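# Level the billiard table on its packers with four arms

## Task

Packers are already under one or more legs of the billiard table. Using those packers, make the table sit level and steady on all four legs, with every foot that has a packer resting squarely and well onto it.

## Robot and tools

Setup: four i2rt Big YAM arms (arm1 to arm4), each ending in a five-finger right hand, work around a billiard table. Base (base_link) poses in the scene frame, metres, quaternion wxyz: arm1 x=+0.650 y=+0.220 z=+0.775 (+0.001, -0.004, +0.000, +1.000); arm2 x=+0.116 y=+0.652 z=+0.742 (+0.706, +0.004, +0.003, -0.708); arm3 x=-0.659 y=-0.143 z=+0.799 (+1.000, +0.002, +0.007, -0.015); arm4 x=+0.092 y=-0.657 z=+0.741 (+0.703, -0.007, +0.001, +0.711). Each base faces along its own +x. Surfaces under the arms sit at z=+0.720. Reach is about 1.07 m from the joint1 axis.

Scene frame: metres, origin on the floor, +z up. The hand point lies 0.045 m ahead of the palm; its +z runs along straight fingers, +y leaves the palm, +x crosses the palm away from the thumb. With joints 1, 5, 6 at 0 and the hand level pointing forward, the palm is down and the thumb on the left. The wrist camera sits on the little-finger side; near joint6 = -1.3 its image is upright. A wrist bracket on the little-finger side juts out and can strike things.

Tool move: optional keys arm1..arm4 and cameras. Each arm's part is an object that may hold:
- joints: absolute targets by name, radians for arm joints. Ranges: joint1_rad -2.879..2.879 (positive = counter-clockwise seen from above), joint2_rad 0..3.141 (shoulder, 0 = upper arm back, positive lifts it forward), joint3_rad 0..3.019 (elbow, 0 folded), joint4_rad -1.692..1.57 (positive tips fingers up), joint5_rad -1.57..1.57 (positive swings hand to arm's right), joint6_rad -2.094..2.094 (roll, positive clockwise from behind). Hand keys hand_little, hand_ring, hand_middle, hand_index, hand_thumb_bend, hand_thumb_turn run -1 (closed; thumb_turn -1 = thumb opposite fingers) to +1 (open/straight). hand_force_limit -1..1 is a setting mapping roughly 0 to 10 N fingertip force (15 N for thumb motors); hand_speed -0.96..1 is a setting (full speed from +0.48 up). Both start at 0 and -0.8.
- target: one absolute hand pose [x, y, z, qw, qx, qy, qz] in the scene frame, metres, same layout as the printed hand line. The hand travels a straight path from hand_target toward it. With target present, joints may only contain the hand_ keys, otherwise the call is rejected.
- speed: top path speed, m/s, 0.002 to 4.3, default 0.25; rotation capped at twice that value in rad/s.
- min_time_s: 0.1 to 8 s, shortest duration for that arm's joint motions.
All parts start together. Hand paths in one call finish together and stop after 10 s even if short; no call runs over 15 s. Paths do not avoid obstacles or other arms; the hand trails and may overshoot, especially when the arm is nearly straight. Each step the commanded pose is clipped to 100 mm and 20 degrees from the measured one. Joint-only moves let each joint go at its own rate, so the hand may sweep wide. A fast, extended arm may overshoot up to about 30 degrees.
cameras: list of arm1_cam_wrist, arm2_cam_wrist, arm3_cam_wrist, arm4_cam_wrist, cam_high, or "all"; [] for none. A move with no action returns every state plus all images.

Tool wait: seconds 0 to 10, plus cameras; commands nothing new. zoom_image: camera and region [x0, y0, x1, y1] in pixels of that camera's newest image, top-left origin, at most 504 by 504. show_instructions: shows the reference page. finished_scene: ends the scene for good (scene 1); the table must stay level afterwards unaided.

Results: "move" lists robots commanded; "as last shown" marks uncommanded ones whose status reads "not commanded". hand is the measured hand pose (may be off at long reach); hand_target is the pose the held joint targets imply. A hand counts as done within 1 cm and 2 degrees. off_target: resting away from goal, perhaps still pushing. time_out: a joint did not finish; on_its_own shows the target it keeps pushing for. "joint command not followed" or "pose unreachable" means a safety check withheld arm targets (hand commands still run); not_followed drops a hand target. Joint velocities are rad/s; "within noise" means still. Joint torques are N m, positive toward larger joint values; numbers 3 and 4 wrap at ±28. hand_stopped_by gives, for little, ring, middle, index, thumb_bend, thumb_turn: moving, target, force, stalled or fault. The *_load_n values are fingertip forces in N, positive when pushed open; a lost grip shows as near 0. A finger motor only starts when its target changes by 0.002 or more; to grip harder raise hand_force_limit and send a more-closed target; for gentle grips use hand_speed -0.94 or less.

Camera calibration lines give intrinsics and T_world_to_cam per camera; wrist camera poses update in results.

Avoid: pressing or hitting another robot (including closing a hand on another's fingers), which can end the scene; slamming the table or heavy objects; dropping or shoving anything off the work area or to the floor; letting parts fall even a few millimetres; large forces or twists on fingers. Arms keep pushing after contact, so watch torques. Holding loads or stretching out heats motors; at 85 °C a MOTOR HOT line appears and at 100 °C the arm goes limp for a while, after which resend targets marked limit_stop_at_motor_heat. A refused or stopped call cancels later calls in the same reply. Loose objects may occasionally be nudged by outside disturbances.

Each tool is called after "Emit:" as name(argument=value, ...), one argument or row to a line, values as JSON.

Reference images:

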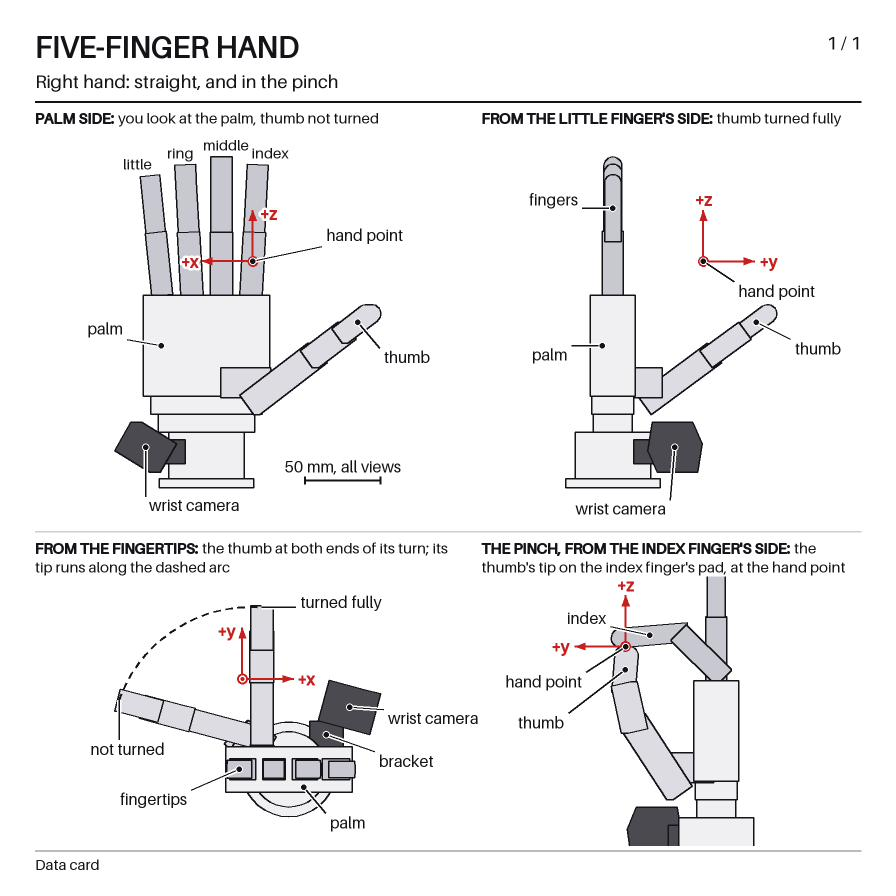

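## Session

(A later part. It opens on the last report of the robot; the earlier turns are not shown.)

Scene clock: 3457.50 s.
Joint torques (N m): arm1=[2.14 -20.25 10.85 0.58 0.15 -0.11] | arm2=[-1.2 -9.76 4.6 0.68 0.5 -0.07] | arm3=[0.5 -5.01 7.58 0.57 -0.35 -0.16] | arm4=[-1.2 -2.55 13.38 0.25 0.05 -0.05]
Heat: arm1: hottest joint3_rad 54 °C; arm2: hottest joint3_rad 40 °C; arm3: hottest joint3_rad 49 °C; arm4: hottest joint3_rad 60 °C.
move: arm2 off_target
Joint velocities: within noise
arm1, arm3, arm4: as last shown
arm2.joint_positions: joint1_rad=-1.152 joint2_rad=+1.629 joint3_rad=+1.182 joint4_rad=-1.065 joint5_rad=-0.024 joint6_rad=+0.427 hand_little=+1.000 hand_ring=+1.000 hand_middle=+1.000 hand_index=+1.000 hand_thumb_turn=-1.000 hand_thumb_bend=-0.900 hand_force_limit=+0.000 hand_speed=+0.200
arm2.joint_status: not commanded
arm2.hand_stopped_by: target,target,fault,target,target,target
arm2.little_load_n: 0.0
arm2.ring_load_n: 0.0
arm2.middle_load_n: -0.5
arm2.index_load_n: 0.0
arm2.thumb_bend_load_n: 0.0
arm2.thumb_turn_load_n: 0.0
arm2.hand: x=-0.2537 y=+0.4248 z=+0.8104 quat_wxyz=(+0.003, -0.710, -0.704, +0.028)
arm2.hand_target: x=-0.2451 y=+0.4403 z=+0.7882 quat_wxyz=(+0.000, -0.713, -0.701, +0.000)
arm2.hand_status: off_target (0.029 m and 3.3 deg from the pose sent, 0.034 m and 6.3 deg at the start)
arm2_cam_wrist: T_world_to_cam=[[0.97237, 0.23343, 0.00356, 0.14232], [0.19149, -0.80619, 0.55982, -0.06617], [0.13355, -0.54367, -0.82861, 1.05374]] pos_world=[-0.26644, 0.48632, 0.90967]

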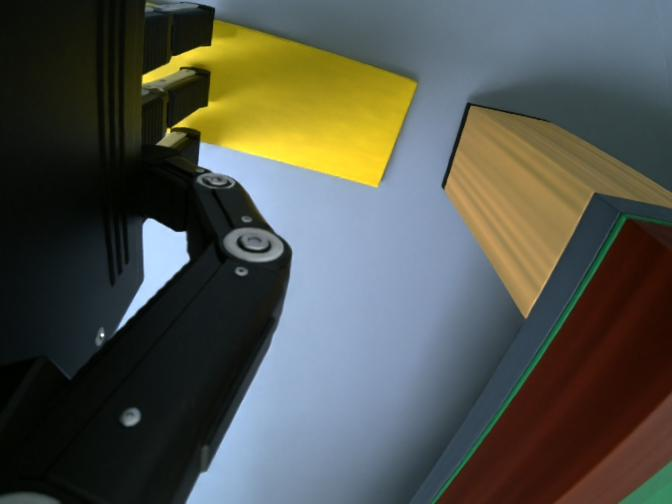

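Emit:
move(
  arm2={"target":[-0.26,0.43,0.87,0,-0.7071,-0.7071,0],"speed":0.1},
)

Emit:
move(
  arm2={"target":[-0.365,0.412,0.87,0,-0.7071,-0.7071,0],"speed":0.15},
)

Emit:
move(
  arm2={"target":[-0.365,0.412,0.803,0,-0.7071,-0.7071,0],"speed":0.1},
  cameras=["arm2_cam_wrist"],
)

Scene clock: 3466.73 s.
Joint torques (N m): arm1=[2.2 -20.25 10.84 0.57 0.15 -0.11] | arm2=[-1.03 -12.04 10.02 0.06 0.11 -0.09] | arm3=[0.44 -5.3 7.58 0.68 -0.33 -0.13] | arm4=[-1.44 -2.49 13.23 0.25 0.02 -0.04]
Heat: arm1: hottest joint3_rad 54 °C; arm2: hottest joint3_rad 40 °C; arm3: hottest joint3_rad 49 °C; arm4: hottest joint3_rad 60 °C.
move: arm2 off_target
Joint velocities: within noise
arm1, arm3, arm4: as last shown
arm2.joint_positions: joint1_rad=-1.158 joint2_rad=+1.627 joint3_rad=+1.299 joint4_rad=-1.270 joint5_rad=-0.012 joint6_rad=+0.416 hand_little=+1.000 hand_ring=+1.000 hand_middle=+1.000 hand_index=+1.000 hand_thumb_turn=-1.000 hand_thumb_bend=-0.900 hand_force_limit=+0.000 hand_speed=+0.200
arm2.joint_status: not commanded
arm2.hand_stopped_by: target,target,fault,target,target,target
arm2.little_load_n: 0.0
arm2.ring_load_n: 0.0
arm2.middle_load_n: 0.0
arm2.index_load_n: 0.0
arm2.thumb_bend_load_n: 0.0
arm2.thumb_turn_load_n: 0.0
arm2.hand: x=-0.2499 y=+0.4323 z=+0.8553 quat_wxyz=(-0.007, -0.709, -0.705, -0.014)
arm2.hand_target: x=-0.2596 y=+0.4300 z=+0.8700 quat_wxyz=(+0.000, -0.707, -0.707, +0.000)
arm2.hand_status: off_target (0.018 m and 1.8 deg from the pose sent, 0.060 m and 3.3 deg at the start)
pictures: none

Scene clock: 3468.07 s.
Joint torques (N m): arm1=[2.2 -20.31 10.84 0.58 0.15 -0.11] | arm2=[-1.08 -15.44 10.82 0.02 0.12 -0.09] | arm3=[0.38 -5.36 7.51 0.79 -0.33 -0.13] | arm4=[-1.08 -2.43 13.22 0.24 0.02 -0.09]
Heat: arm1: hottest joint3_rad 54 °C; arm2: hottest joint3_rad 40 °C; arm3: hottest joint3_rad 49 °C; arm4: hottest joint3_rad 60 °C.
move: arm2 off_target
Joint velocities: within noise
arm1, arm3, arm4: as last shown
arm2.joint_positions: joint1_rad=-1.199 joint2_rad=+1.872 joint3_rad=+1.657 joint4_rad=-1.367 joint5_rad=-0.012 joint6_rad=+0.373 hand_little=+1.000 hand_ring=+1.000 hand_middle=+1.000 hand_index=+1.000 hand_thumb_turn=-1.000 hand_thumb_bend=-0.900 hand_force_limit=+0.000 hand_speed=+0.200
arm2.joint_status: not commanded
arm2.hand_stopped_by: target,target,fault,target,target,target
arm2.little_load_n: 0.0
arm2.ring_load_n: 0.0
arm2.middle_load_n: 0.0
arm2.index_load_n: 0.0
arm2.thumb_bend_load_n: 0.0
arm2.thumb_turn_load_n: 0.0
arm2.hand: x=-0.3537 y=+0.4123 z=+0.8626 quat_wxyz=(-0.004, -0.708, -0.706, -0.007)
arm2.hand_target: x=-0.3646 y=+0.4122 z=+0.8699 quat_wxyz=(+0.000, -0.707, -0.707, +0.000)
arm2.hand_status: off_target (0.014 m and 0.9 deg from the pose sent, 0.118 m and 1.8 deg at the start)
pictures: none

Scene clock: 3469.27 s.
Joint torques (N m): arm1=[2.14 -20.25 10.84 0.58 0.15 -0.11] | arm2=[-0.79 -15.27 7.42 1.05 0.03 -0.05] | arm3=[0.03 -5.25 7.68 0.66 -0.34 -0.13] | arm4=[-1.14 -2.32 13.44 0.08 0.08 -0.04]
Heat: arm1: hottest joint3_rad 54 °C; arm2: hottest joint3_rad 40 °C; arm3: hottest joint3_rad 49 °C; arm4: hottest joint3_rad 60 °C.
move: arm2 done
Joint velocities: within noise
arm1.joint_positions: joint1_rad=+1.520 joint2_rad=+2.133 joint3_rad=+2.369 joint4_rad=-1.700 joint5_rad=+0.025 joint6_rad=-1.636 hand_little=+1.000 hand_ring=+1.000 hand_middle=+1.000 hand_index=+1.000 hand_thumb_turn=-1.000 hand_thumb_bend=-0.900 hand_force_limit=+0.000 hand_speed=+0.200
arm1.joint_status: not commanded
arm1.hand_stopped_by: target,target,target,target,target,target
arm1.little_load_n: 0.0
arm1.ring_load_n: 0.0
arm1.middle_load_n: 0.0
arm1.index_load_n: 0.0
arm1.thumb_bend_load_n: 0.0
arm1.thumb_turn_load_n: 0.0
arm1.hand: x=+0.5466 y=-0.4303 z=+1.0097 quat_wxyz=(-0.045, -0.710, +0.702, -0.028)
arm1.hand_target: x=+0.5501 y=-0.4379 z=+1.0391 quat_wxyz=(-0.070, -0.712, +0.697, -0.049)
arm1.hand_status: not commanded
arm2.joint_positions: joint1_rad=-1.199 joint2_rad=+1.920 joint3_rad=+1.586 joint4_rad=-1.234 joint5_rad=-0.011 joint6_rad=+0.373 hand_little=+1.000 hand_ring=+1.000 hand_middle=+1.000 hand_index=+1.000 hand_thumb_turn=-1.000 hand_thumb_bend=-0.900 hand_force_limit=+0.000 hand_speed=+0.200
arm2.joint_status: not commanded
arm2.hand_stopped_by: target,target,fault,target,target,target
arm2.little_load_n: 0.0
arm2.ring_load_n: 0.0
arm2.middle_load_n: 0.0
arm2.index_load_n: 0.0
arm2.thumb_bend_load_n: 0.0
arm2.thumb_turn_load_n: 0.0
arm2.hand: x=-0.3611 y=+0.4101 z=+0.8095 quat_wxyz=(-0.001, -0.708, -0.706, +0.000)
arm2.hand_target: x=-0.3649 y=+0.4121 z=+0.8030 quat_wxyz=(+0.000, -0.707, -0.707, +0.000)
arm2.hand_status: done (0.008 m and 0.2 deg from the pose sent, 0.061 m and 0.9 deg at the start)
arm3, arm4: as last shown
arm2_cam_wrist: T_world_to_cam=[[0.96961, 0.23814, 0.05613, 0.20471], [0.17126, -0.82444, 0.53941, -0.04018], [0.17473, -0.5134, -0.84017, 1.07125]] pos_world=[-0.37879, 0.46811, 0.91021]

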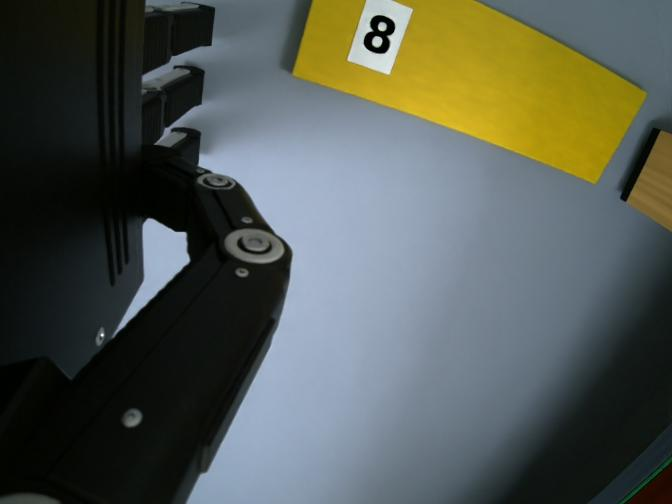

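Emit:
move(
  arm2={"target":[-0.35,0.43,0.855,0,-0.7071,-0.7071,0],"speed":0.12},
)

Emit:
move(
  arm2={"target":[-0.309,0.446,0.83,0,-0.7071,-0.7071,0],"speed":0.12},
)

Emit:
move(
  arm2={"target":[-0.309,0.446,0.790,0,-0.7071,-0.7071,0],"speed":0.08},
  cameras=["arm2_cam_wrist"],
)

Scene clock: 3477.60 s.
Joint torques (N m): arm1=[2.14 -20.25 10.84 0.58 0.15 -0.11] | arm2=[-0.79 -13.22 8.17 -0.02 0.06 -0.14] | arm3=[-0.09 -5.42 7.56 0.66 -0.3 -0.14] | arm4=[-1.73 -2.84 13.37 0.14 0.02 -0.04]
Heat: arm1: hottest joint3_rad 54 °C; arm2: hottest joint3_rad 40 °C; arm3: hottest joint3_rad 49 °C; arm4: hottest joint3_rad 60 °C.
move: arm2 done
Joint velocities: within noise
arm1, arm4: as last shown
arm2.joint_positions: joint1_rad=-1.220 joint2_rad=+1.839 joint3_rad=+1.586 joint4_rad=-1.307 joint5_rad=-0.011 joint6_rad=+0.352 hand_little=+1.000 hand_ring=+1.000 hand_middle=+1.000 hand_index=+1.000 hand_thumb_turn=-1.000 hand_thumb_bend=-0.900 hand_force_limit=+0.000 hand_speed=+0.200
arm2.joint_status: not commanded
arm2.hand_stopped_by: target,target,fault,target,target,target
arm2.little_load_n: 0.0
arm2.ring_load_n: 0.0
arm2.middle_load_n: 0.0
arm2.index_load_n: 0.0
arm2.thumb_bend_load_n: 0.0
arm2.thumb_turn_load_n: 0.0
arm2.hand: x=-0.3501 y=+0.4268 z=+0.8534 quat_wxyz=(+0.001, -0.708, -0.706, +0.004)
arm2.hand_target: x=-0.3500 y=+0.4301 z=+0.8551 quat_wxyz=(+0.000, -0.707, -0.707, +0.000)
arm2.hand_status: done (0.004 m and 0.5 deg from the pose sent, 0.051 m and 0.2 deg at the start)
arm3.joint_positions: joint1_rad=+0.660 joint2_rad=+1.177 joint3_rad=+1.318 joint4_rad=-1.496 joint5_rad=-0.029 joint6_rad=+0.493 hand_little=+1.000 hand_ring=+1.000 hand_middle=+1.000 hand_index=+1.000 hand_thumb_turn=-1.000 hand_thumb_bend=+0.600 hand_force_limit=+0.000 hand_speed=+0.200
arm3.joint_status: not commanded
arm3.hand_stopped_by: target,target,target,target,target,target
arm3.little_load_n: 0.0
arm3.ring_load_n: -0.5
arm3.middle_load_n: 0.0
arm3.index_load_n: 0.0
arm3.thumb_bend_load_n: 0.0
arm3.thumb_turn_load_n: 0.0
arm3.hand: x=-0.4185 y=+0.1035 z=+1.0883 quat_wxyz=(-0.105, +0.750, -0.653, +0.004)
arm3.hand_target: x=-0.4201 y=+0.1000 z=+1.0801 quat_wxyz=(-0.090, +0.754, -0.651, +0.000)
arm3.hand_status: not commanded
pictures: none

Scene clock: 3478.63 s.
Joint torques (N m): arm1=[2.14 -20.25 10.84 0.58 0.15 -0.11] | arm2=[-0.79 -14.1 7.3 0.83 0.05 -0.01] | arm3=[0.03 -5.48 7.68 0.64 -0.36 -0.17] | arm4=[-1.44 -2.08 13.23 0.17 0.03 -0.07]
Heat: arm1: hottest joint3_rad 54 °C; arm2: hottest joint3_rad 40 °C; arm3: hottest joint3_rad 49 °C; arm4: hottest joint3_rad 60 °C.
move: arm2 done
Joint velocities: within noise
arm1, arm3: as last shown
arm2.joint_positions: joint1_rad=-1.220 joint2_rad=+1.764 joint3_rad=+1.394 joint4_rad=-1.224 joint5_rad=-0.011 joint6_rad=+0.350 hand_little=+1.000 hand_ring=+1.000 hand_middle=+1.000 hand_index=+1.000 hand_thumb_turn=-1.000 hand_thumb_bend=-0.900 hand_force_limit=+0.000 hand_speed=+0.200
arm2.joint_status: not commanded
arm2.hand_stopped_by: target,target,fault,target,target,target
arm2.little_load_n: 0.0
arm2.ring_load_n: 0.0
arm2.middle_load_n: 0.0
arm2.index_load_n: 0.0
arm2.thumb_bend_load_n: 0.0
arm2.thumb_turn_load_n: 0.0
arm2.hand: x=-0.3035 y=+0.4441 z=+0.8245 quat_wxyz=(-0.006, -0.708, -0.706, -0.012)
arm2.hand_target: x=-0.3090 y=+0.4461 z=+0.8300 quat_wxyz=(+0.000, -0.707, -0.707, +0.000)
arm2.hand_status: done (0.008 m and 1.5 deg from the pose sent, 0.051 m and 0.5 deg at the start)
arm3.ring_load_n: 0.0
arm4.joint_positions: joint1_rad=-0.614 joint2_rad=+0.972 joint3_rad=+0.949 joint4_rad=-1.574 joint5_rad=-0.015 joint6_rad=+0.966 hand_little=+1.000 hand_ring=+1.000 hand_middle=+1.000 hand_index=+1.000 hand_thumb_turn=-1.000 hand_thumb_bend=-0.900 hand_force_limit=+0.000 hand_speed=+0.200
arm4.joint_status: not commanded
arm4.hand_stopped_by: target,target,target,target,target,target
arm4.little_load_n: 0.0
arm4.ring_load_n: 0.0
arm4.middle_load_n: 0.0
arm4.index_load_n: 0.0
arm4.thumb_bend_load_n: 0.0
arm4.thumb_turn_load_n: 0.0
arm4.hand: x=+0.1634 y=-0.4258 z=+0.9457 quat_wxyz=(+0.015, +0.708, -0.706, +0.002)
arm4.hand_target: x=+0.1697 y=-0.4201 z=+0.9598 quat_wxyz=(+0.000, +0.707, -0.707, +0.000)
arm4.hand_status: not commanded
pictures: none

Scene clock: 3479.63 s.
Joint torques (N m): arm1=[2.14 -20.25 10.84 0.58 0.15 -0.11] | arm2=[-0.21 -11.52 5.98 1.73 -0.05 -0.05] | arm3=[0.26 -5.6 7.64 0.66 -0.32 -0.15] | arm4=[-1.49 -2.37 13.38 0.18 0.09 -0.06]
Heat: arm1: hottest joint3_rad 54 °C; arm2: hottest joint3_rad 40 °C; arm3: hottest joint3_rad 49 °C; arm4: hottest joint3_rad 60 °C.
move: arm2 off_target
Joint velocities: within noise
arm1, arm3, arm4: as last shown
arm2.joint_positions: joint1_rad=-1.221 joint2_rad=+1.757 joint3_rad=+1.358 joint4_rad=-1.148 joint5_rad=-0.009 joint6_rad=+0.349 hand_little=+1.000 hand_ring=+1.000 hand_middle=+1.000 hand_index=+1.000 hand_thumb_turn=-1.000 hand_thumb_bend=-0.900 hand_force_limit=+0.000 hand_speed=+0.200
arm2.joint_status: not commanded
arm2.hand_stopped_by: target,target,fault,target,target,target
arm2.little_load_n: 0.0
arm2.ring_load_n: 0.0
arm2.middle_load_n: -3.0
arm2.index_load_n: 0.0
arm2.thumb_bend_load_n: 0.0
arm2.thumb_turn_load_n: 0.0
arm2.hand: x=-0.3093 y=+0.4430 z=+0.8126 quat_wxyz=(+0.004, -0.707, -0.707, +0.009)
arm2.hand_target: x=-0.3081 y=+0.4463 z=+0.7906 quat_wxyz=(+0.000, -0.707, -0.707, +0.000)
arm2.hand_status: off_target (0.023 m and 1.1 deg from the pose sent, 0.035 m and 1.5 deg at the start)
arm4.thumb_bend_load_n: 0.5
arm2_cam_wrist: T_world_to_cam=[[0.97001, 0.24044, 0.03556, 0.16234], [0.18378, -0.8213, 0.54008, -0.02169], [0.15907, -0.51735, -0.84086, 1.0791]] pos_world=[-0.32514, 0.50142, 0.91332]

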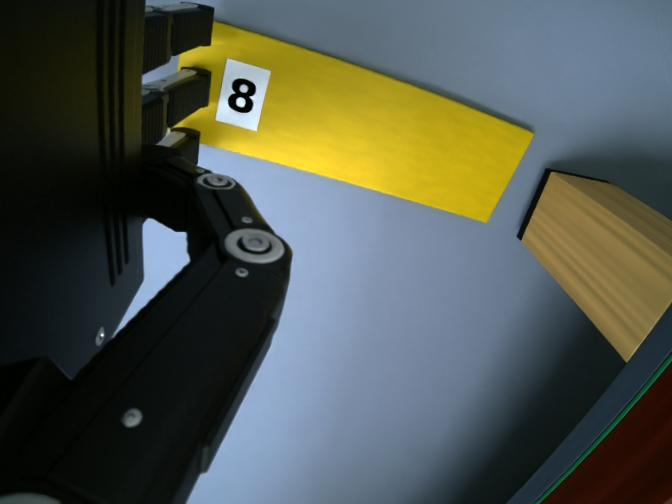

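Emit:
move(
  arm2={"target":[-0.309,0.416,0.790,0,-0.7071,-0.7071,0],"speed":0.08},
  cameras=["arm2_cam_wrist"],
)

Scene clock: 3482.57 s.
Joint torques (N m): arm1=[2.14 -20.31 10.84 0.58 0.16 -0.11] | arm2=[0.73 -9.93 8.16 1.36 -0.38 0.12] | arm3=[0.15 -5.42 7.61 0.61 -0.35 -0.17] | arm4=[-1.32 -2.55 13.34 0.03 0.05 -0.05]
Heat: arm1: hottest joint3_rad 54 °C; arm2: hottest joint3_rad 40 °C; arm3: hottest joint3_rad 49 °C; arm4: hottest joint3_rad 60 °C.
move: arm2 off_target
Joint velocities: within noise
arm1, arm3, arm4: as last shown
arm2.joint_positions: joint1_rad=-1.190 joint2_rad=+1.759 joint3_rad=+1.362 joint4_rad=-1.145 joint5_rad=+0.003 joint6_rad=+0.387 hand_little=+1.000 hand_ring=+1.000 hand_middle=+1.000 hand_index=+1.000 hand_thumb_turn=-1.000 hand_thumb_bend=-0.900 hand_force_limit=+0.000 hand_speed=+0.200
arm2.joint_status: not commanded
arm2.hand_stopped_by: target,target,fault,target,target,target
arm2.little_load_n: 0.0
arm2.ring_load_n: 0.0
arm2.middle_load_n: 0.0
arm2.index_load_n: 0.0
arm2.thumb_bend_load_n: 0.0
arm2.thumb_turn_load_n: 0.0
arm2.hand: x=-0.3067 y=+0.4288 z=+0.8122 quat_wxyz=(+0.010, -0.710, -0.704, +0.009)
arm2.hand_target: x=-0.3078 y=+0.4168 z=+0.7904 quat_wxyz=(+0.000, -0.707, -0.707, +0.000)
arm2.hand_status: off_target (0.026 m and 1.6 deg from the pose sent, 0.035 m and 1.1 deg at the start)
arm4.thumb_bend_load_n: 0.0
arm2_cam_wrist: T_world_to_cam=[[0.97213, 0.23258, 0.02946, 0.17216], [0.18176, -0.82708, 0.53188, -0.02505], [0.14807, -0.5117, -0.84631, 1.06969]] pos_world=[-0.3212, 0.4866, 0.91353]

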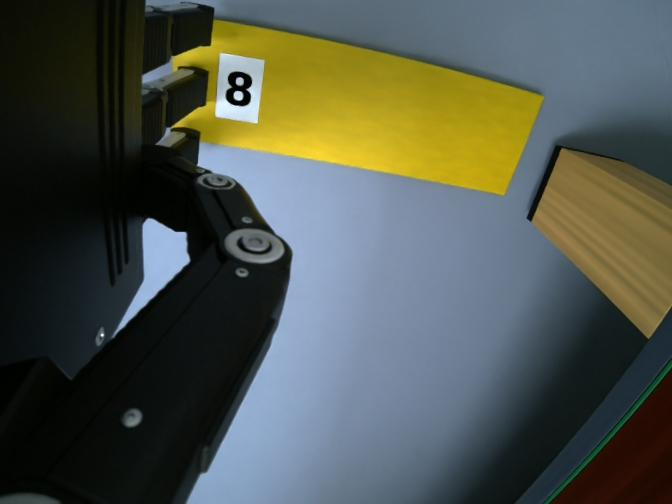

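Emit:
move(
  arm2={"target":[-0.307,0.431,0.800,0,-0.7071,-0.7071,0],"speed":0.08},
)

Emit:
move(
  arm2={"target":[-0.307,0.431,0.835,0,-0.7071,-0.7071,0],"speed":0.08},
)

Emit:
move(
  arm2={"target":[-0.244,0.431,0.835,0,-0.7071,-0.7071,0],"speed":0.12},
  cameras=["arm2_cam_wrist"],
)

Scene clock: 3489.87 s.
Joint torques (N m): arm1=[2.2 -20.25 10.84 0.58 0.15 -0.11] | arm2=[0.38 -11.46 7.38 0.53 -0.21 -0.04] | arm3=[0.5 -5.54 7.54 0.66 -0.34 -0.13] | arm4=[-1.26 -2.78 13.49 0.06 0.06 -0.09]
Heat: arm1: hottest joint3_rad 54 °C; arm2: hottest joint3_rad 40 °C; arm3: hottest joint3_rad 49 °C; arm4: hottest joint3_rad 60 °C.
move: arm2 off_target
Joint velocities: within noise
arm1, arm3, arm4: as last shown
arm1.thumb_turn_load_n: -0.5
arm2.joint_positions: joint1_rad=-1.195 joint2_rad=+1.759 joint3_rad=+1.362 joint4_rad=-1.145 joint5_rad=-0.004 joint6_rad=+0.379 hand_little=+1.000 hand_ring=+1.000 hand_middle=+1.000 hand_index=+1.000 hand_thumb_turn=-1.000 hand_thumb_bend=-0.900 hand_force_limit=+0.000 hand_speed=+0.200
arm2.joint_status: not commanded
arm2.hand_stopped_by: target,target,fault,target,target,target
arm2.little_load_n: 0.0
arm2.ring_load_n: 0.0
arm2.middle_load_n: 0.0
arm2.index_load_n: 0.0
arm2.thumb_bend_load_n: 0.0
arm2.thumb_turn_load_n: 0.0
arm2.hand: x=-0.3070 y=+0.4301 z=+0.8125 quat_wxyz=(+0.007, -0.709, -0.705, +0.010)
arm2.hand_target: x=-0.3067 y=+0.4311 z=+0.8001 quat_wxyz=(+0.000, -0.707, -0.707, +0.000)
arm2.hand_status: off_target (0.013 m and 1.4 deg from the pose sent, 0.012 m and 1.6 deg at the start)
pictures: none

Scene clock: 3490.83 s.
Joint torques (N m): arm1=[2.14 -20.25 10.85 0.58 0.15 -0.11] | arm2=[-0.5 -13.39 10 -0.21 -0.12 -0.1] | arm3=[0.03 -5.48 7.58 0.76 -0.36 -0.15] | arm4=[-0.97 -2.2 13.31 0.09 0.07 -0.08]
Heat: arm1: hottest joint3_rad 54 °C; arm2: hottest joint3_rad 40 °C; arm3: hottest joint3_rad 49 °C; arm4: hottest joint3_rad 60 °C.
move: arm2 off_target
Joint velocities: within noise
arm1, arm3, arm4: as last shown
arm1.thumb_turn_load_n: 0.0
arm2.joint_positions: joint1_rad=-1.195 joint2_rad=+1.759 joint3_rad=+1.376 joint4_rad=-1.215 joint5_rad=-0.007 joint6_rad=+0.379 hand_little=+1.000 hand_ring=+1.000 hand_middle=+1.000 hand_index=+1.000 hand_thumb_turn=-1.000 hand_thumb_bend=-0.900 hand_force_limit=+0.000 hand_speed=+0.200
arm2.joint_status: not commanded
arm2.hand_stopped_by: target,target,fault,target,target,target
arm2.little_load_n: 0.0
arm2.ring_load_n: 0.0
arm2.middle_load_n: 0.0
arm2.index_load_n: 0.0
arm2.thumb_bend_load_n: 0.0
arm2.thumb_turn_load_n: 0.0
arm2.hand: x=-0.2949 y=+0.4342 z=+0.8204 quat_wxyz=(-0.005, -0.709, -0.705, -0.015)
arm2.hand_target: x=-0.3066 y=+0.4312 z=+0.8350 quat_wxyz=(+0.000, -0.707, -0.707, +0.000)
arm2.hand_status: off_target (0.019 m and 1.8 deg from the pose sent, 0.022 m and 1.5 deg at the start)
pictures: none

Scene clock: 3491.93 s.
Joint torques (N m): arm1=[2.14 -20.25 10.84 0.58 0.15 -0.11] | arm2=[-0.67 -11.93 7.25 0.8 -0.02 0.03] | arm3=[0.32 -5.71 7.5 0.61 -0.35 -0.15] | arm4=[-1.03 -2.37 13.33 0.23 0.09 -0.04]
Heat: arm1: hottest joint3_rad 54 °C; arm2: hottest joint3_rad 40 °C; arm3: hottest joint3_rad 49 °C; arm4: hottest joint3_rad 60 °C.
move: arm2 done
Joint velocities: within noise
arm1, arm3, arm4: as last shown
arm2.joint_positions: joint1_rad=-1.152 joint2_rad=+1.620 joint3_rad=+1.230 joint4_rad=-1.196 joint5_rad=-0.008 joint6_rad=+0.412 hand_little=+1.000 hand_ring=+1.000 hand_middle=+1.000 hand_index=+1.000 hand_thumb_turn=-1.000 hand_thumb_bend=-0.900 hand_force_limit=+0.000 hand_speed=+0.200
arm2.joint_status: not commanded
arm2.hand_stopped_by: target,target,fault,target,target,target
arm2.little_load_n: 0.0
arm2.ring_load_n: 0.0
arm2.middle_load_n: 0.0
arm2.index_load_n: 0.0
arm2.thumb_bend_load_n: 0.0
arm2.thumb_turn_load_n: 0.5
arm2.hand: x=-0.2413 y=+0.4342 z=+0.8326 quat_wxyz=(-0.003, -0.705, -0.709, -0.009)
arm2.hand_target: x=-0.2441 y=+0.4311 z=+0.8351 quat_wxyz=(+0.000, -0.707, -0.707, +0.000)
arm2.hand_status: done (0.005 m and 1.2 deg from the pose sent, 0.053 m and 1.8 deg at the start)
arm2_cam_wrist: T_world_to_cam=[[0.96656, 0.24549, 0.07417, 0.06255], [0.16947, -0.82852, 0.5337, -0.04726], [0.19247, -0.50329, -0.84241, 1.08384]] pos_world=[-0.26105, 0.49097, 0.93362]

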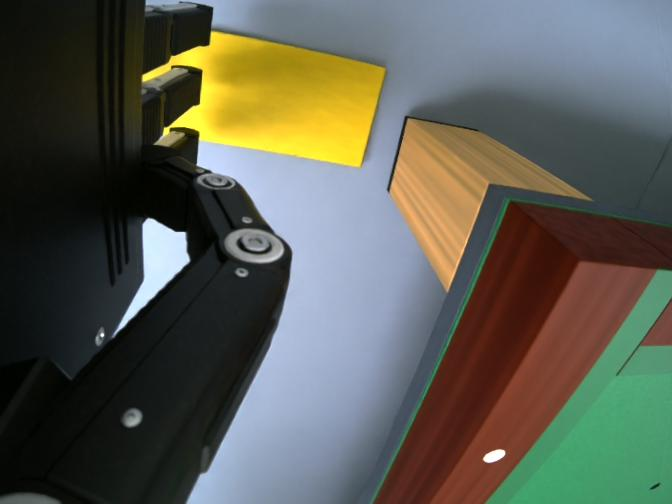

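Emit:
move(
  cameras=["arm2_cam_wrist"],
)

Scene clock: 3503.40 s.
Joint torques (N m): arm1=[2.14 -20.31 10.82 0.59 0.15 -0.11] | arm2=[-0.91 -13.1 6.97 0.76 -0.03 0.09] | arm3=[0.26 -5.42 7.65 0.66 -0.36 -0.16] | arm4=[-1.03 -1.85 13.27 0.2 0.06 -0.03]
Heat: arm1: hottest joint3_rad 54 °C; arm2: hottest joint3_rad 39 °C; arm3: hottest joint3_rad 49 °C; arm4: hottest joint3_rad 60 °C.
Joint velocities: within noise
arm1.joint_positions: joint1_rad=+1.520 joint2_rad=+2.133 joint3_rad=+2.369 joint4_rad=-1.700 joint5_rad=+0.025 joint6_rad=-1.636 hand_little=+1.000 hand_ring=+1.000 hand_middle=+1.000 hand_index=+1.000 hand_thumb_turn=-1.000 hand_thumb_bend=-0.900 hand_force_limit=+0.000 hand_speed=+0.200
arm1.joint_status: not commanded
arm1.hand_stopped_by: target,target,target,target,target,target
arm1.little_load_n: 0.0
arm1.ring_load_n: 0.0
arm1.middle_load_n: 0.0
arm1.index_load_n: 0.0
arm1.thumb_bend_load_n: 0.0
arm1.thumb_turn_load_n: 0.0
arm1.hand: x=+0.5466 y=-0.4303 z=+1.0097 quat_wxyz=(-0.045, -0.710, +0.702, -0.028) (m; scene frame)
arm1.hand_target: x=+0.5501 y=-0.4379 z=+1.0391 quat_wxyz=(-0.070, -0.712, +0.697, -0.049) (m; scene frame)
arm1.hand_status: not commanded
arm2.joint_positions: joint1_rad=-1.152 joint2_rad=+1.620 joint3_rad=+1.230 joint4_rad=-1.196 joint5_rad=-0.008 joint6_rad=+0.412 hand_little=+1.000 hand_ring=+1.000 hand_middle=+1.000 hand_index=+1.000 hand_thumb_turn=-1.000 hand_thumb_bend=-0.900 hand_force_limit=+0.000 hand_speed=+0.200
arm2.joint_status: not commanded
arm2.hand_stopped_by: target,target,fault,target,target,target
arm2.little_load_n: 0.0
arm2.ring_load_n: 0.0
arm2.middle_load_n: 0.0
arm2.index_load_n: 0.0
arm2.thumb_bend_load_n: 0.0
arm2.thumb_turn_load_n: 0.0
arm2.hand: x=-0.2413 y=+0.4342 z=+0.8326 quat_wxyz=(-0.003, -0.705, -0.709, -0.009) (m; scene frame)
arm2.hand_target: x=-0.2441 y=+0.4311 z=+0.8351 quat_wxyz=(+0.000, -0.707, -0.707, +0.000) (m; scene frame)
arm2.hand_status: done (0.005 m and 1.2 deg from the pose sent, 0.053 m and 1.8 deg at the start)
arm3.joint_positions: joint1_rad=+0.660 joint2_rad=+1.177 joint3_rad=+1.318 joint4_rad=-1.496 joint5_rad=-0.029 joint6_rad=+0.493 hand_little=+1.000 hand_ring=+1.000 hand_middle=+1.000 hand_index=+1.000 hand_thumb_turn=-1.000 hand_thumb_bend=+0.600 hand_force_limit=+0.000 hand_speed=+0.200
arm3.joint_status: not commanded
arm3.hand_stopped_by: target,target,target,target,target,target
arm3.little_load_n: 0.0
arm3.ring_load_n: 0.0
arm3.middle_load_n: 0.0
arm3.index_load_n: 0.0
arm3.thumb_bend_load_n: 0.0
arm3.thumb_turn_load_n: 0.0
arm3.hand: x=-0.4185 y=+0.1035 z=+1.0883 quat_wxyz=(-0.105, +0.750, -0.653, +0.004) (m; scene frame)
arm3.hand_target: x=-0.4201 y=+0.1000 z=+1.0801 quat_wxyz=(-0.090, +0.754, -0.651, +0.000) (m; scene frame)
arm3.hand_status: not commanded
arm4.joint_positions: joint1_rad=-0.614 joint2_rad=+0.972 joint3_rad=+0.949 joint4_rad=-1.574 joint5_rad=-0.015 joint6_rad=+0.966 hand_little=+1.000 hand_ring=+1.000 hand_middle=+1.000 hand_index=+1.000 hand_thumb_turn=-1.000 hand_thumb_bend=-0.900 hand_force_limit=+0.000 hand_speed=+0.200
arm4.joint_status: not commanded
arm4.hand_stopped_by: target,target,target,target,target,target
arm4.little_load_n: 0.0
arm4.ring_load_n: 0.0
arm4.middle_load_n: 0.0
arm4.index_load_n: 0.0
arm4.thumb_bend_load_n: 0.0
arm4.thumb_turn_load_n: 0.0
arm4.hand: x=+0.1634 y=-0.4258 z=+0.9457 quat_wxyz=(+0.015, +0.708, -0.706, +0.002) (m; scene frame)
arm4.hand_target: x=+0.1697 y=-0.4201 z=+0.9598 quat_wxyz=(+0.000, +0.707, -0.707, +0.000) (m; scene frame)
arm4.hand_status: not commanded
pictures: arm2_cam_wrist
camera_calibration:
arm2_cam_wrist: T_world_to_cam=[[0.96665, 0.24512, 0.07416, 0.06276], [0.16916, -0.82857, 0.53372, -0.04733], [0.19227, -0.50338, -0.8424, 1.08382]] pos_world=[-0.26105, 0.49097, 0.93362]

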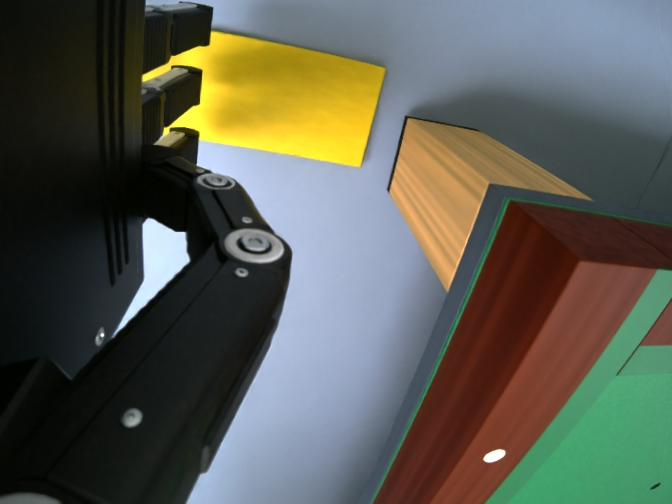

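Emit:
move(
  arm2={"target": [-0.2441, 0.4311, 0.788, 0, -0.7071, -0.7071, 0], "speed": 0.08},
)

Emit:
move(
  arm2={"target": [-0.2441, 0.407, 0.788, 0, -0.7071, -0.7071, 0], "speed": 0.05},
  cameras=["arm2_cam_wrist"],
)

Scene clock: 3510.97 s.
Joint torques (N m): arm1=[2.14 -20.25 10.84 0.58 0.15 -0.11] | arm2=[-1.08 -8.64 5.65 1.7 -0.08 0.08] | arm3=[0.44 -4.84 7.6 0.58 -0.35 -0.16] | arm4=[-1.38 -2.55 13.19 0.1 0.08 -0.06]
Heat: arm1: hottest joint3_rad 54 °C; arm2: hottest joint3_rad 39 °C; arm3: hottest joint3_rad 49 °C; arm4: hottest joint3_rad 60 °C.
move: arm2 off_target
Joint velocities: within noise
arm1, arm3, arm4: as last shown
arm2.joint_positions: joint1_rad=-1.152 joint2_rad=+1.627 joint3_rad=+1.181 joint4_rad=-1.095 joint5_rad=-0.006 joint6_rad=+0.412 hand_little=+1.000 hand_ring=+1.000 hand_middle=+1.000 hand_index=+1.000 hand_thumb_turn=-1.000 hand_thumb_bend=-0.900 hand_force_limit=+0.000 hand_speed=+0.200
arm2.joint_status: not commanded
arm2.hand_stopped_by: target,target,fault,target,target,target
arm2.little_load_n: -0.5
arm2.ring_load_n: 0.0
arm2.middle_load_n: -3.0
arm2.index_load_n: 0.0
arm2.thumb_bend_load_n: 0.0
arm2.thumb_turn_load_n: 0.0
arm2.hand: x=-0.2471 y=+0.4321 z=+0.8106 quat_wxyz=(+0.006, -0.705, -0.709, +0.011)
arm2.hand_target: x=-0.2434 y=+0.4317 z=+0.7889 quat_wxyz=(+0.000, -0.707, -0.707, +0.000)
arm2.hand_status: off_target (0.023 m and 1.5 deg from the pose sent, 0.045 m and 1.2 deg at the start)
pictures: none

Scene clock: 3512.03 s.
Joint torques (N m): arm1=[2.14 -20.31 10.84 0.59 0.15 -0.11] | arm2=[0.03 -7.3 7.6 1.13 -0.53 0.05] | arm3=[0.32 -5.48 7.69 0.62 -0.34 -0.16] | arm4=[-1.08 -2.08 13.3 0.28 0.08 -0.08]
Heat: arm1: hottest joint3_rad 54 °C; arm2: hottest joint3_rad 39 °C; arm3: hottest joint3_rad 49 °C; arm4: hottest joint3_rad 60 °C.
move: arm2 off_target
Joint velocities: within noise
arm1, arm3, arm4: as last shown
arm2.joint_positions: joint1_rad=-1.122 joint2_rad=+1.629 joint3_rad=+1.184 joint4_rad=-1.093 joint5_rad=+0.006 joint6_rad=+0.458 hand_little=+1.000 hand_ring=+1.000 hand_middle=+1.000 hand_index=+1.000 hand_thumb_turn=-1.000 hand_thumb_bend=-0.900 hand_force_limit=+0.000 hand_speed=+0.200
arm2.joint_status: not commanded
arm2.hand_stopped_by: target,target,fault,target,target,target
arm2.little_load_n: 0.0
arm2.ring_load_n: 0.0
arm2.middle_load_n: 0.0
arm2.index_load_n: 0.0
arm2.thumb_bend_load_n: 0.0
arm2.thumb_turn_load_n: 0.0
arm2.hand: x=-0.2442 y=+0.4201 z=+0.8100 quat_wxyz=(+0.012, -0.711, -0.703, +0.011)
arm2.hand_target: x=-0.2430 y=+0.4080 z=+0.7887 quat_wxyz=(+0.000, -0.707, -0.707, +0.000)
arm2.hand_status: off_target (0.026 m and 1.9 deg from the pose sent, 0.034 m and 1.5 deg at the start)
arm2_cam_wrist: T_world_to_cam=[[0.97279, 0.23035, 0.0248, 0.11844], [0.18232, -0.82717, 0.53156, -0.04203], [0.14296, -0.51258, -0.84666, 1.0536]] pos_world=[-0.25818, 0.47801, 0.91144]

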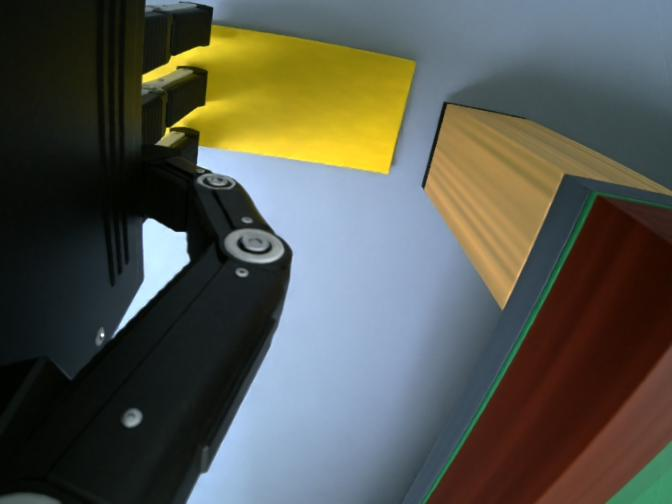

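Emit:
move(
  arm2={"target": [-0.2441, 0.397, 0.788, 0, -0.7071, -0.7071, 0], "speed": 0.05},
  cameras=["arm2_cam_wrist"],
)

Scene clock: 3517.43 s.
Joint torques (N m): arm1=[2.14 -20.31 10.85 0.58 0.15 -0.11] | arm2=[0.73 -7.12 7.64 1.14 -0.62 0.04] | arm3=[0.03 -5.54 7.57 0.75 -0.33 -0.14] | arm4=[-1.96 -2.32 13.53 -0.01 0.04 -0.02]
Heat: arm1: hottest joint3_rad 54 °C; arm2: hottest joint3_rad 39 °C; arm3: hottest joint3_rad 49 °C; arm4: hottest joint3_rad 60 °C.
move: arm2 off_target
Joint velocities: within noise
arm1, arm3, arm4: as last shown
arm2.joint_positions: joint1_rad=-1.103 joint2_rad=+1.640 joint3_rad=+1.198 joint4_rad=-1.093 joint5_rad=+0.009 joint6_rad=+0.476 hand_little=+1.000 hand_ring=+1.000 hand_middle=+1.000 hand_index=+1.000 hand_thumb_turn=-1.000 hand_thumb_bend=-0.900 hand_force_limit=+0.000 hand_speed=+0.200
arm2.joint_status: not commanded
arm2.hand_stopped_by: target,target,fault,target,target,target
arm2.little_load_n: 0.0
arm2.ring_load_n: 0.0
arm2.middle_load_n: 0.0
arm2.index_load_n: 0.0
arm2.thumb_bend_load_n: 0.0
arm2.thumb_turn_load_n: 0.0
arm2.hand: x=-0.2456 y=+0.4104 z=+0.8099 quat_wxyz=(+0.013, -0.711, -0.703, +0.012)
arm2.hand_target: x=-0.2431 y=+0.3980 z=+0.7887 quat_wxyz=(+0.000, -0.707, -0.707, +0.000)
arm2.hand_status: off_target (0.026 m and 2.1 deg from the pose sent, 0.032 m and 1.9 deg at the start)
arm4.index_load_n: -0.5
arm2_cam_wrist: T_world_to_cam=[[0.97291, 0.23026, 0.02071, 0.12537], [0.18455, -0.82748, 0.5303, -0.04804], [0.13924, -0.51211, -0.84756, 1.04826]] pos_world=[-0.25906, 0.4682, 0.91134]

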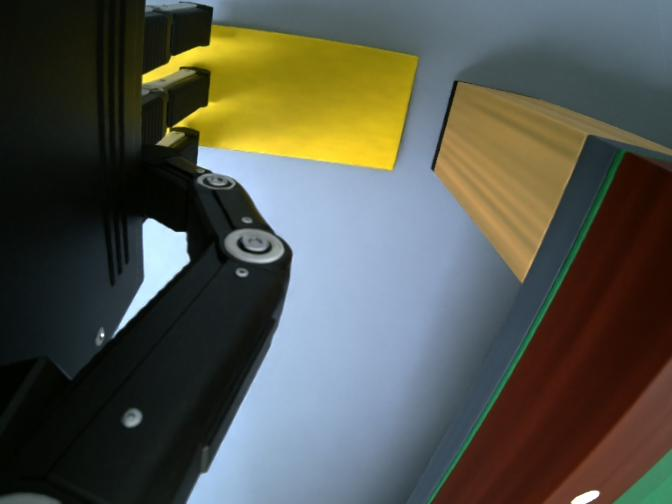

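Emit:
move(
  arm2={"target": [-0.2446, 0.409, 0.794, 0, -0.7071, -0.7071, 0], "speed": 0.05},
)

Emit:
move(
  arm2={"target": [-0.2446, 0.411, 0.85, 0, -0.7071, -0.7071, 0], "speed": 0.15},
)

Emit:
move(
  arm2={"target": [-0.308, 0.407, 0.84, 0, -0.7071, -0.7071, 0], "speed": 0.2},
  cameras=["arm2_cam_wrist"],
)

Scene clock: 3524.03 s.
Joint torques (N m): arm1=[2.14 -20.25 10.82 0.58 0.15 -0.11] | arm2=[0.03 -8.35 7.02 0.83 -0.46 -0.06] | arm3=[0.15 -5.89 7.65 0.77 -0.33 -0.16] | arm4=[-1.32 -2.55 13.3 0.16 0.08 -0.1]
Heat: arm1: hottest joint3_rad 54 °C; arm2: hottest joint3_rad 39 °C; arm3: hottest joint3_rad 49 °C; arm4: hottest joint3_rad 60 °C.
move: arm2 off_target
Joint velocities: within noise
arm1, arm3, arm4: as last shown
arm2.joint_positions: joint1_rad=-1.107 joint2_rad=+1.640 joint3_rad=+1.198 joint4_rad=-1.093 joint5_rad=+0.003 joint6_rad=+0.470 hand_little=+1.000 hand_ring=+1.000 hand_middle=+1.000 hand_index=+1.000 hand_thumb_turn=-1.000 hand_thumb_bend=-0.900 hand_force_limit=+0.000 hand_speed=+0.200
arm2.joint_status: not commanded
arm2.hand_stopped_by: target,target,fault,target,target,target
arm2.little_load_n: 0.0
arm2.ring_load_n: -0.5
arm2.middle_load_n: -0.5
arm2.index_load_n: 0.0
arm2.thumb_bend_load_n: 0.0
arm2.thumb_turn_load_n: 0.0
arm2.hand: x=-0.2459 y=+0.4112 z=+0.8102 quat_wxyz=(+0.010, -0.710, -0.704, +0.013)
arm2.hand_target: x=-0.2441 y=+0.4092 z=+0.7944 quat_wxyz=(+0.000, -0.707, -0.707, +0.000)
arm2.hand_status: off_target (0.016 m and 2.0 deg from the pose sent, 0.016 m and 2.1 deg at the start)
arm4.index_load_n: 0.0
pictures: none

Scene clock: 3525.03 s.
Joint torques (N m): arm1=[2.14 -20.31 10.84 0.57 0.15 -0.11] | arm2=[-0.85 -12.81 9.81 -0.16 -0.11 -0.12] | arm3=[0.32 -5.19 7.64 0.68 -0.32 -0.16] | arm4=[-1.61 -2.37 13.35 0.12 0.04 -0.08]
Heat: arm1: hottest joint3_rad 54 °C; arm2: hottest joint3_rad 39 °C; arm3: hottest joint3_rad 49 °C; arm4: hottest joint3_rad 60 °C.
move: arm2 off_target
Joint velocities: within noise
arm1, arm3, arm4: as last shown
arm1.thumb_bend_load_n: -0.5
arm2.joint_positions: joint1_rad=-1.108 joint2_rad=+1.627 joint3_rad=+1.246 joint4_rad=-1.215 joint5_rad=-0.006 joint6_rad=+0.466 hand_little=+1.000 hand_ring=+1.000 hand_middle=+1.000 hand_index=+1.000 hand_thumb_turn=-1.000 hand_thumb_bend=-0.900 hand_force_limit=+0.000 hand_speed=+0.200
arm2.joint_status: not commanded
arm2.hand_stopped_by: target,target,fault,target,target,target
arm2.little_load_n: 0.0
arm2.ring_load_n: 0.0
arm2.middle_load_n: 0.0
arm2.index_load_n: 0.0
arm2.thumb_bend_load_n: 0.0
arm2.thumb_turn_load_n: 0.0
arm2.hand: x=-0.2344 y=+0.4151 z=+0.8355 quat_wxyz=(-0.003, -0.709, -0.705, -0.015)
arm2.hand_target: x=-0.2443 y=+0.4112 z=+0.8500 quat_wxyz=(+0.000, -0.707, -0.707, +0.000)
arm2.hand_status: off_target (0.018 m and 1.8 deg from the pose sent, 0.040 m and 2.0 deg at the start)
arm3.index_load_n: -0.5
pictures: none

Scene clock: 3526.03 s.
Joint torques (N m): arm1=[2.14 -20.31 10.82 0.58 0.15 -0.11] | arm2=[-0.03 -12.86 9.77 -0.03 -0.15 -0.07] | arm3=[0.15 -5.3 7.62 0.61 -0.35 -0.14] | arm4=[-1.73 -2.02 13.31 0.34 0.05 -0.06]
Heat: arm1: hottest joint3_rad 54 °C; arm2: hottest joint3_rad 39 °C; arm3: hottest joint3_rad 49 °C; arm4: hottest joint3_rad 60 °C.
move: arm2 off_target
Joint velocities: within noise
arm1, arm3, arm4: as last shown
arm1.thumb_bend_load_n: 0.0
arm2.joint_positions: joint1_rad=-1.155 joint2_rad=+1.768 joint3_rad=+1.420 joint4_rad=-1.237 joint5_rad=-0.007 joint6_rad=+0.421 hand_little=+1.000 hand_ring=+1.000 hand_middle=+1.000 hand_index=+1.000 hand_thumb_turn=-1.000 hand_thumb_bend=-0.900 hand_force_limit=+0.000 hand_speed=+0.200
arm2.joint_status: not commanded
arm2.hand_stopped_by: target,target,fault,target,target,target
arm2.little_load_n: 0.0
arm2.ring_load_n: 0.0
arm2.middle_load_n: 0.0
arm2.index_load_n: 0.0
arm2.thumb_bend_load_n: 0.0
arm2.thumb_turn_load_n: 0.0
arm2.hand: x=-0.2979 y=+0.4107 z=+0.8306 quat_wxyz=(-0.002, -0.710, -0.705, -0.009)
arm2.hand_target: x=-0.3077 y=+0.4072 z=+0.8400 quat_wxyz=(+0.000, -0.707, -0.707, +0.000)
arm2.hand_status: off_target (0.014 m and 1.1 deg from the pose sent, 0.074 m and 1.8 deg at the start)
arm3.index_load_n: 0.0
arm4.index_load_n: -0.5
arm2_cam_wrist: T_world_to_cam=[[0.96971, 0.23327, 0.0724, 0.13067], [0.16009, -0.83091, 0.53288, -0.05704], [0.18446, -0.50515, -0.84309, 1.08018]] pos_world=[-0.31683, 0.46778, 0.93162]

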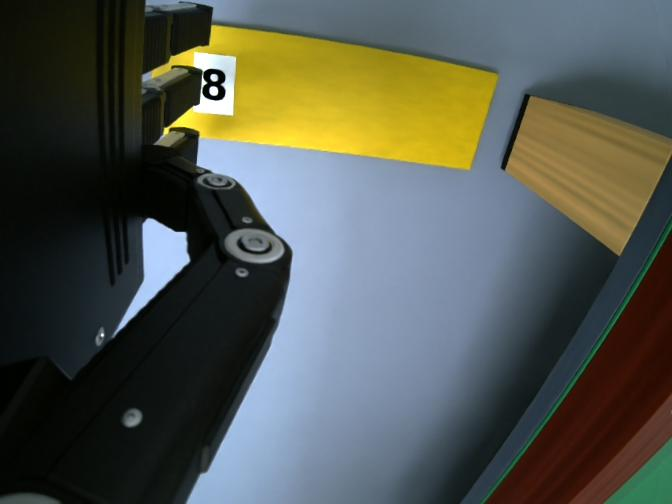

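Emit:
move(
  arm2={"target": [-0.308, 0.405, 0.788, 0, -0.7071, -0.7071, 0], "speed": 0.1},
)

Emit:
move(
  arm2={"target": [-0.26, 0.403, 0.788, 0, -0.7071, -0.7071, 0], "speed": 0.05},
  cameras=["arm2_cam_wrist"],
)

Scene clock: 3541.23 s.
Joint torques (N m): arm1=[2.14 -20.25 10.84 0.58 0.15 -0.11] | arm2=[-0.5 -10.81 5.96 1.4 -0.03 -0.07] | arm3=[0.79 -5.3 7.6 0.73 -0.34 -0.13] | arm4=[-0.97 -2.49 13.34 0.14 0.06 -0.09]
Heat: arm1: hottest joint3_rad 54 °C; arm2: hottest joint3_rad 40 °C; arm3: hottest joint3_rad 48 °C; arm4: hottest joint3_rad 61 °C.
move: arm2 off_target
Joint velocities: within noise
arm1, arm3, arm4: as last shown
arm2.joint_positions: joint1_rad=-1.155 joint2_rad=+1.786 joint3_rad=+1.402 joint4_rad=-1.144 joint5_rad=-0.006 joint6_rad=+0.420 hand_little=+1.000 hand_ring=+1.000 hand_middle=+1.000 hand_index=+1.000 hand_thumb_turn=-1.000 hand_thumb_bend=-0.900 hand_force_limit=+0.000 hand_speed=+0.200
arm2.joint_status: not commanded
arm2.hand_stopped_by: target,target,fault,target,target,target
arm2.little_load_n: 0.0
arm2.ring_load_n: 0.0
arm2.middle_load_n: -0.5
arm2.index_load_n: 0.0
arm2.thumb_bend_load_n: 0.0
arm2.thumb_turn_load_n: 0.0
arm2.hand: x=-0.3132 y=+0.4043 z=+0.8128 quat_wxyz=(+0.008, -0.709, -0.705, +0.018)
arm2.hand_target: x=-0.3073 y=+0.4054 z=+0.7889 quat_wxyz=(+0.000, -0.707, -0.707, +0.000)
arm2.hand_status: off_target (0.025 m and 2.3 deg from the pose sent, 0.044 m and 1.1 deg at the start)
pictures: none

Scene clock: 3542.67 s.
Joint torques (N m): arm1=[2.14 -20.25 10.85 0.57 0.16 -0.11] | arm2=[0.85 -11.34 4.72 0.32 -0.17 0.04] | arm3=[0.03 -5.36 7.56 0.68 -0.34 -0.11] | arm4=[-0.85 -2.49 13.3 0.09 0.03 -0.05]
Heat: arm1: hottest joint3_rad 54 °C; arm2: hottest joint3_rad 39 °C; arm3: hottest joint3_rad 48 °C; arm4: hottest joint3_rad 61 °C.
move: arm2 off_target
Joint velocities: within noise
arm1.joint_positions: joint1_rad=+1.520 joint2_rad=+2.133 joint3_rad=+2.369 joint4_rad=-1.700 joint5_rad=+0.025 joint6_rad=-1.636 hand_little=+1.000 hand_ring=+1.000 hand_middle=+1.000 hand_index=+1.000 hand_thumb_turn=-1.000 hand_thumb_bend=-0.900 hand_force_limit=+0.000 hand_speed=+0.200
arm1.joint_status: not commanded
arm1.hand_stopped_by: target,target,target,target,target,target
arm1.little_load_n: 0.0
arm1.ring_load_n: 0.0
arm1.middle_load_n: 0.0
arm1.index_load_n: 0.0
arm1.thumb_bend_load_n: 0.0
arm1.thumb_turn_load_n: 0.0
arm1.hand: x=+0.5466 y=-0.4303 z=+1.0097 quat_wxyz=(-0.045, -0.710, +0.702, -0.028)
arm1.hand_target: x=+0.5501 y=-0.4379 z=+1.0391 quat_wxyz=(-0.070, -0.712, +0.697, -0.049)
arm1.hand_status: not commanded
arm2.joint_positions: joint1_rad=-1.125 joint2_rad=+1.700 joint3_rad=+1.278 joint4_rad=-1.080 joint5_rad=-0.003 joint6_rad=+0.453 hand_little=+1.000 hand_ring=+1.000 hand_middle=+1.000 hand_index=+1.000 hand_thumb_turn=-1.000 hand_thumb_bend=-0.900 hand_force_limit=+0.000 hand_speed=+0.200
arm2.joint_status: not commanded
arm2.hand_stopped_by: target,target,fault,target,target,target
arm2.little_load_n: 0.0
arm2.ring_load_n: 0.0
arm2.middle_load_n: 0.5
arm2.index_load_n: 0.0
arm2.thumb_bend_load_n: 0.5
arm2.thumb_turn_load_n: 0.0
arm2.hand: x=-0.2799 y=+0.4029 z=+0.8100 quat_wxyz=(+0.014, -0.710, -0.703, +0.029)
arm2.hand_target: x=-0.2599 y=+0.4037 z=+0.7892 quat_wxyz=(+0.000, -0.707, -0.707, +0.000)
arm2.hand_status: off_target (0.030 m and 3.7 deg from the pose sent, 0.059 m and 2.2 deg at the start)
arm3.joint_positions: joint1_rad=+0.660 joint2_rad=+1.177 joint3_rad=+1.318 joint4_rad=-1.496 joint5_rad=-0.029 joint6_rad=+0.493 hand_little=+1.000 hand_ring=+1.000 hand_middle=+1.000 hand_index=+1.000 hand_thumb_turn=-1.000 hand_thumb_bend=+0.600 hand_force_limit=+0.000 hand_speed=+0.200
arm3.joint_status: not commanded
arm3.hand_stopped_by: target,target,target,target,target,target
arm3.little_load_n: 0.0
arm3.ring_load_n: -0.5
arm3.middle_load_n: 0.0
arm3.index_load_n: 0.0
arm3.thumb_bend_load_n: 0.0
arm3.thumb_turn_load_n: -0.5
arm3.hand: x=-0.4185 y=+0.1035 z=+1.0883 quat_wxyz=(-0.105, +0.750, -0.653, +0.004)
arm3.hand_target: x=-0.4201 y=+0.1000 z=+1.0801 quat_wxyz=(-0.090, +0.754, -0.651, +0.000)
arm3.hand_status: not commanded
arm4.joint_positions: joint1_rad=-0.614 joint2_rad=+0.972 joint3_rad=+0.949 joint4_rad=-1.574 joint5_rad=-0.015 joint6_rad=+0.966 hand_little=+1.000 hand_ring=+1.000 hand_middle=+1.000 hand_index=+1.000 hand_thumb_turn=-1.000 hand_thumb_bend=-0.900 hand_force_limit=+0.000 hand_speed=+0.200
arm4.joint_status: not commanded
arm4.hand_stopped_by: target,target,target,target,target,target
arm4.little_load_n: 0.0
arm4.ring_load_n: 0.0
arm4.middle_load_n: 0.0
arm4.index_load_n: 0.0
arm4.thumb_bend_load_n: 0.0
arm4.thumb_turn_load_n: 0.0
arm4.hand: x=+0.1634 y=-0.4258 z=+0.9457 quat_wxyz=(+0.015, +0.708, -0.706, +0.002)
arm4.hand_target: x=+0.1697 y=-0.4201 z=+0.9598 quat_wxyz=(+0.000, +0.707, -0.707, +0.000)
arm4.hand_status: not commanded
arm2_cam_wrist: T_world_to_cam=[[0.9726, 0.23229, -0.00923, 0.18383], [0.19962, -0.81415, 0.54526, -0.06117], [0.11914, -0.53216, -0.83822, 1.04419]] pos_world=[-0.29099, 0.46318, 0.91031]

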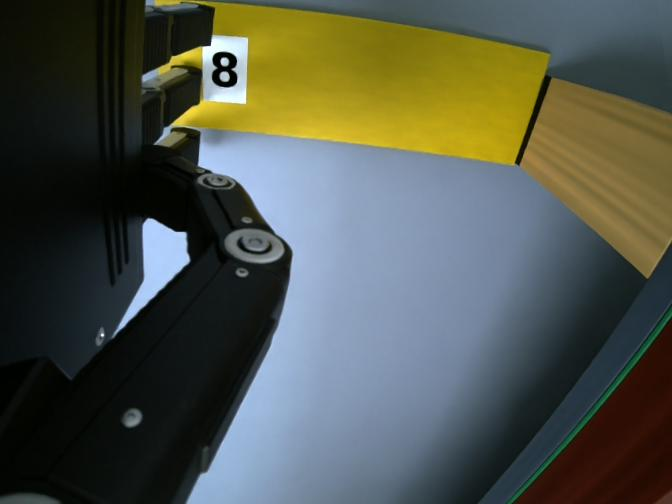

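Emit:
zoom_image(
  camera="arm2_cam_wrist",
  region=[460, 20, 660, 220],
)

Scaled by 2.520 from the camera's image (finer frame: 960x720).

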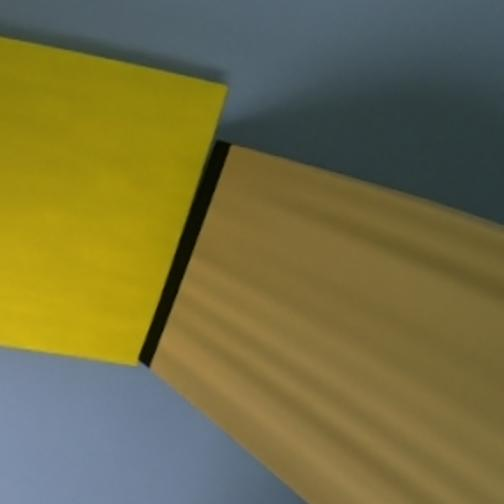

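Emit:
move(
  arm2={"target": [-0.305, 0.4015, 0.788, 0, -0.7071, -0.7071, 0], "speed": 0.05},
)

Emit:
move(
  arm2={"target": [-0.305, 0.42, 0.788, 0, -0.7071, -0.7071, 0], "speed": 0.05},
  cameras=["arm2_cam_wrist"],
)

Scene clock: 3558.07 s.
Joint torques (N m): arm1=[2.2 -20.25 10.84 0.58 0.15 -0.11] | arm2=[-1.44 -9.05 8.27 0.68 0.05 -0.08] | arm3=[0.15 -5.54 7.65 0.65 -0.34 -0.16] | arm4=[-1.32 -2.78 13.22 0.17 0.06 -0.06]
Heat: arm1: hottest joint3_rad 55 °C; arm2: hottest joint3_rad 39 °C; arm3: hottest joint3_rad 48 °C; arm4: hottest joint3_rad 61 °C.
move: arm2 off_target
Joint velocities: within noise
arm1, arm3, arm4: as last shown
arm2.joint_positions: joint1_rad=-1.135 joint2_rad=+1.760 joint3_rad=+1.364 joint4_rad=-1.129 joint5_rad=-0.010 joint6_rad=+0.429 hand_little=+1.000 hand_ring=+1.000 hand_middle=+1.000 hand_index=+1.000 hand_thumb_turn=-1.000 hand_thumb_bend=-0.900 hand_force_limit=+0.000 hand_speed=+0.200
arm2.joint_status: not commanded
arm2.hand_stopped_by: target,target,fault,target,target,target
arm2.little_load_n: 0.0
arm2.ring_load_n: 0.0
arm2.middle_load_n: -4.0
arm2.index_load_n: 0.0
arm2.thumb_bend_load_n: 0.0
arm2.thumb_turn_load_n: 0.0
arm2.hand: x=-0.2987 y=+0.3988 z=+0.8123 quat_wxyz=(+0.007, -0.705, -0.709, +0.020)
arm2.hand_target: x=-0.3039 y=+0.4019 z=+0.7886 quat_wxyz=(+0.000, -0.707, -0.707, +0.000)
arm2.hand_status: off_target (0.025 m and 2.4 deg from the pose sent, 0.033 m and 3.7 deg at the start)
arm3.ring_load_n: 0.0
arm3.thumb_turn_load_n: 0.0
pictures: none

Scene clock: 3559.07 s.
Joint torques (N m): arm1=[2.14 -20.25 10.84 0.57 0.15 -0.11] | arm2=[-1.55 -9.7 6.45 0.84 0.48 -0.09] | arm3=[0.32 -5.48 7.47 0.65 -0.35 -0.14] | arm4=[-1.85 -2.2 13.27 0.24 0.07 -0.07]
Heat: arm1: hottest joint3_rad 55 °C; arm2: hottest joint3_rad 39 °C; arm3: hottest joint3_rad 48 °C; arm4: hottest joint3_rad 61 °C.
move: arm2 off_target
Joint velocities: within noise
arm1, arm3, arm4: as last shown
arm2.joint_positions: joint1_rad=-1.158 joint2_rad=+1.760 joint3_rad=+1.364 joint4_rad=-1.129 joint5_rad=-0.024 joint6_rad=+0.401 hand_little=+1.000 hand_ring=+1.000 hand_middle=+1.000 hand_index=+1.000 hand_thumb_turn=-1.000 hand_thumb_bend=-0.900 hand_force_limit=+0.000 hand_speed=+0.200
arm2.joint_status: not commanded
arm2.hand_stopped_by: target,target,fault,target,target,target
arm2.little_load_n: 0.0
arm2.ring_load_n: 0.0
arm2.middle_load_n: -3.0
arm2.index_load_n: 0.0
arm2.thumb_bend_load_n: 0.0
arm2.thumb_turn_load_n: 0.0
arm2.hand: x=-0.3025 y=+0.4078 z=+0.8130 quat_wxyz=(+0.001, -0.703, -0.711, +0.022)
arm2.hand_target: x=-0.3039 y=+0.4201 z=+0.7890 quat_wxyz=(+0.000, -0.707, -0.707, +0.000)
arm2.hand_status: off_target (0.028 m and 2.6 deg from the pose sent, 0.033 m and 2.4 deg at the start)
arm3.middle_load_n: 0.5
arm4.little_load_n: -0.5
arm2_cam_wrist: T_world_to_cam=[[0.96758, 0.25204, 0.01637, 0.1743], [0.2006, -0.80624, 0.55655, -0.06647], [0.15348, -0.53522, -0.83066, 1.05753]] pos_world=[-0.31761, 0.46849, 0.91258]

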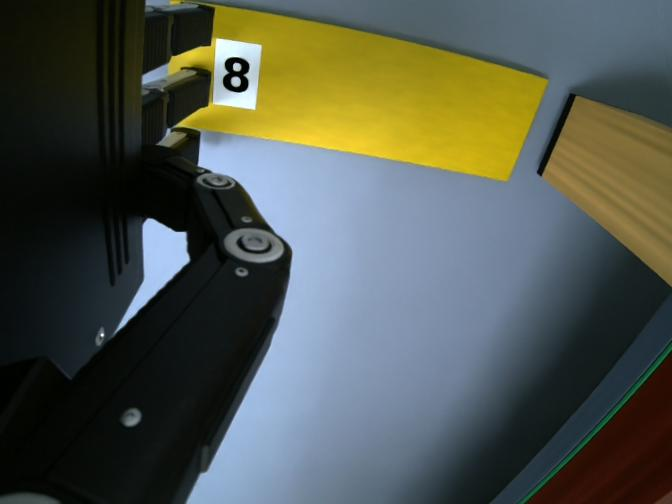

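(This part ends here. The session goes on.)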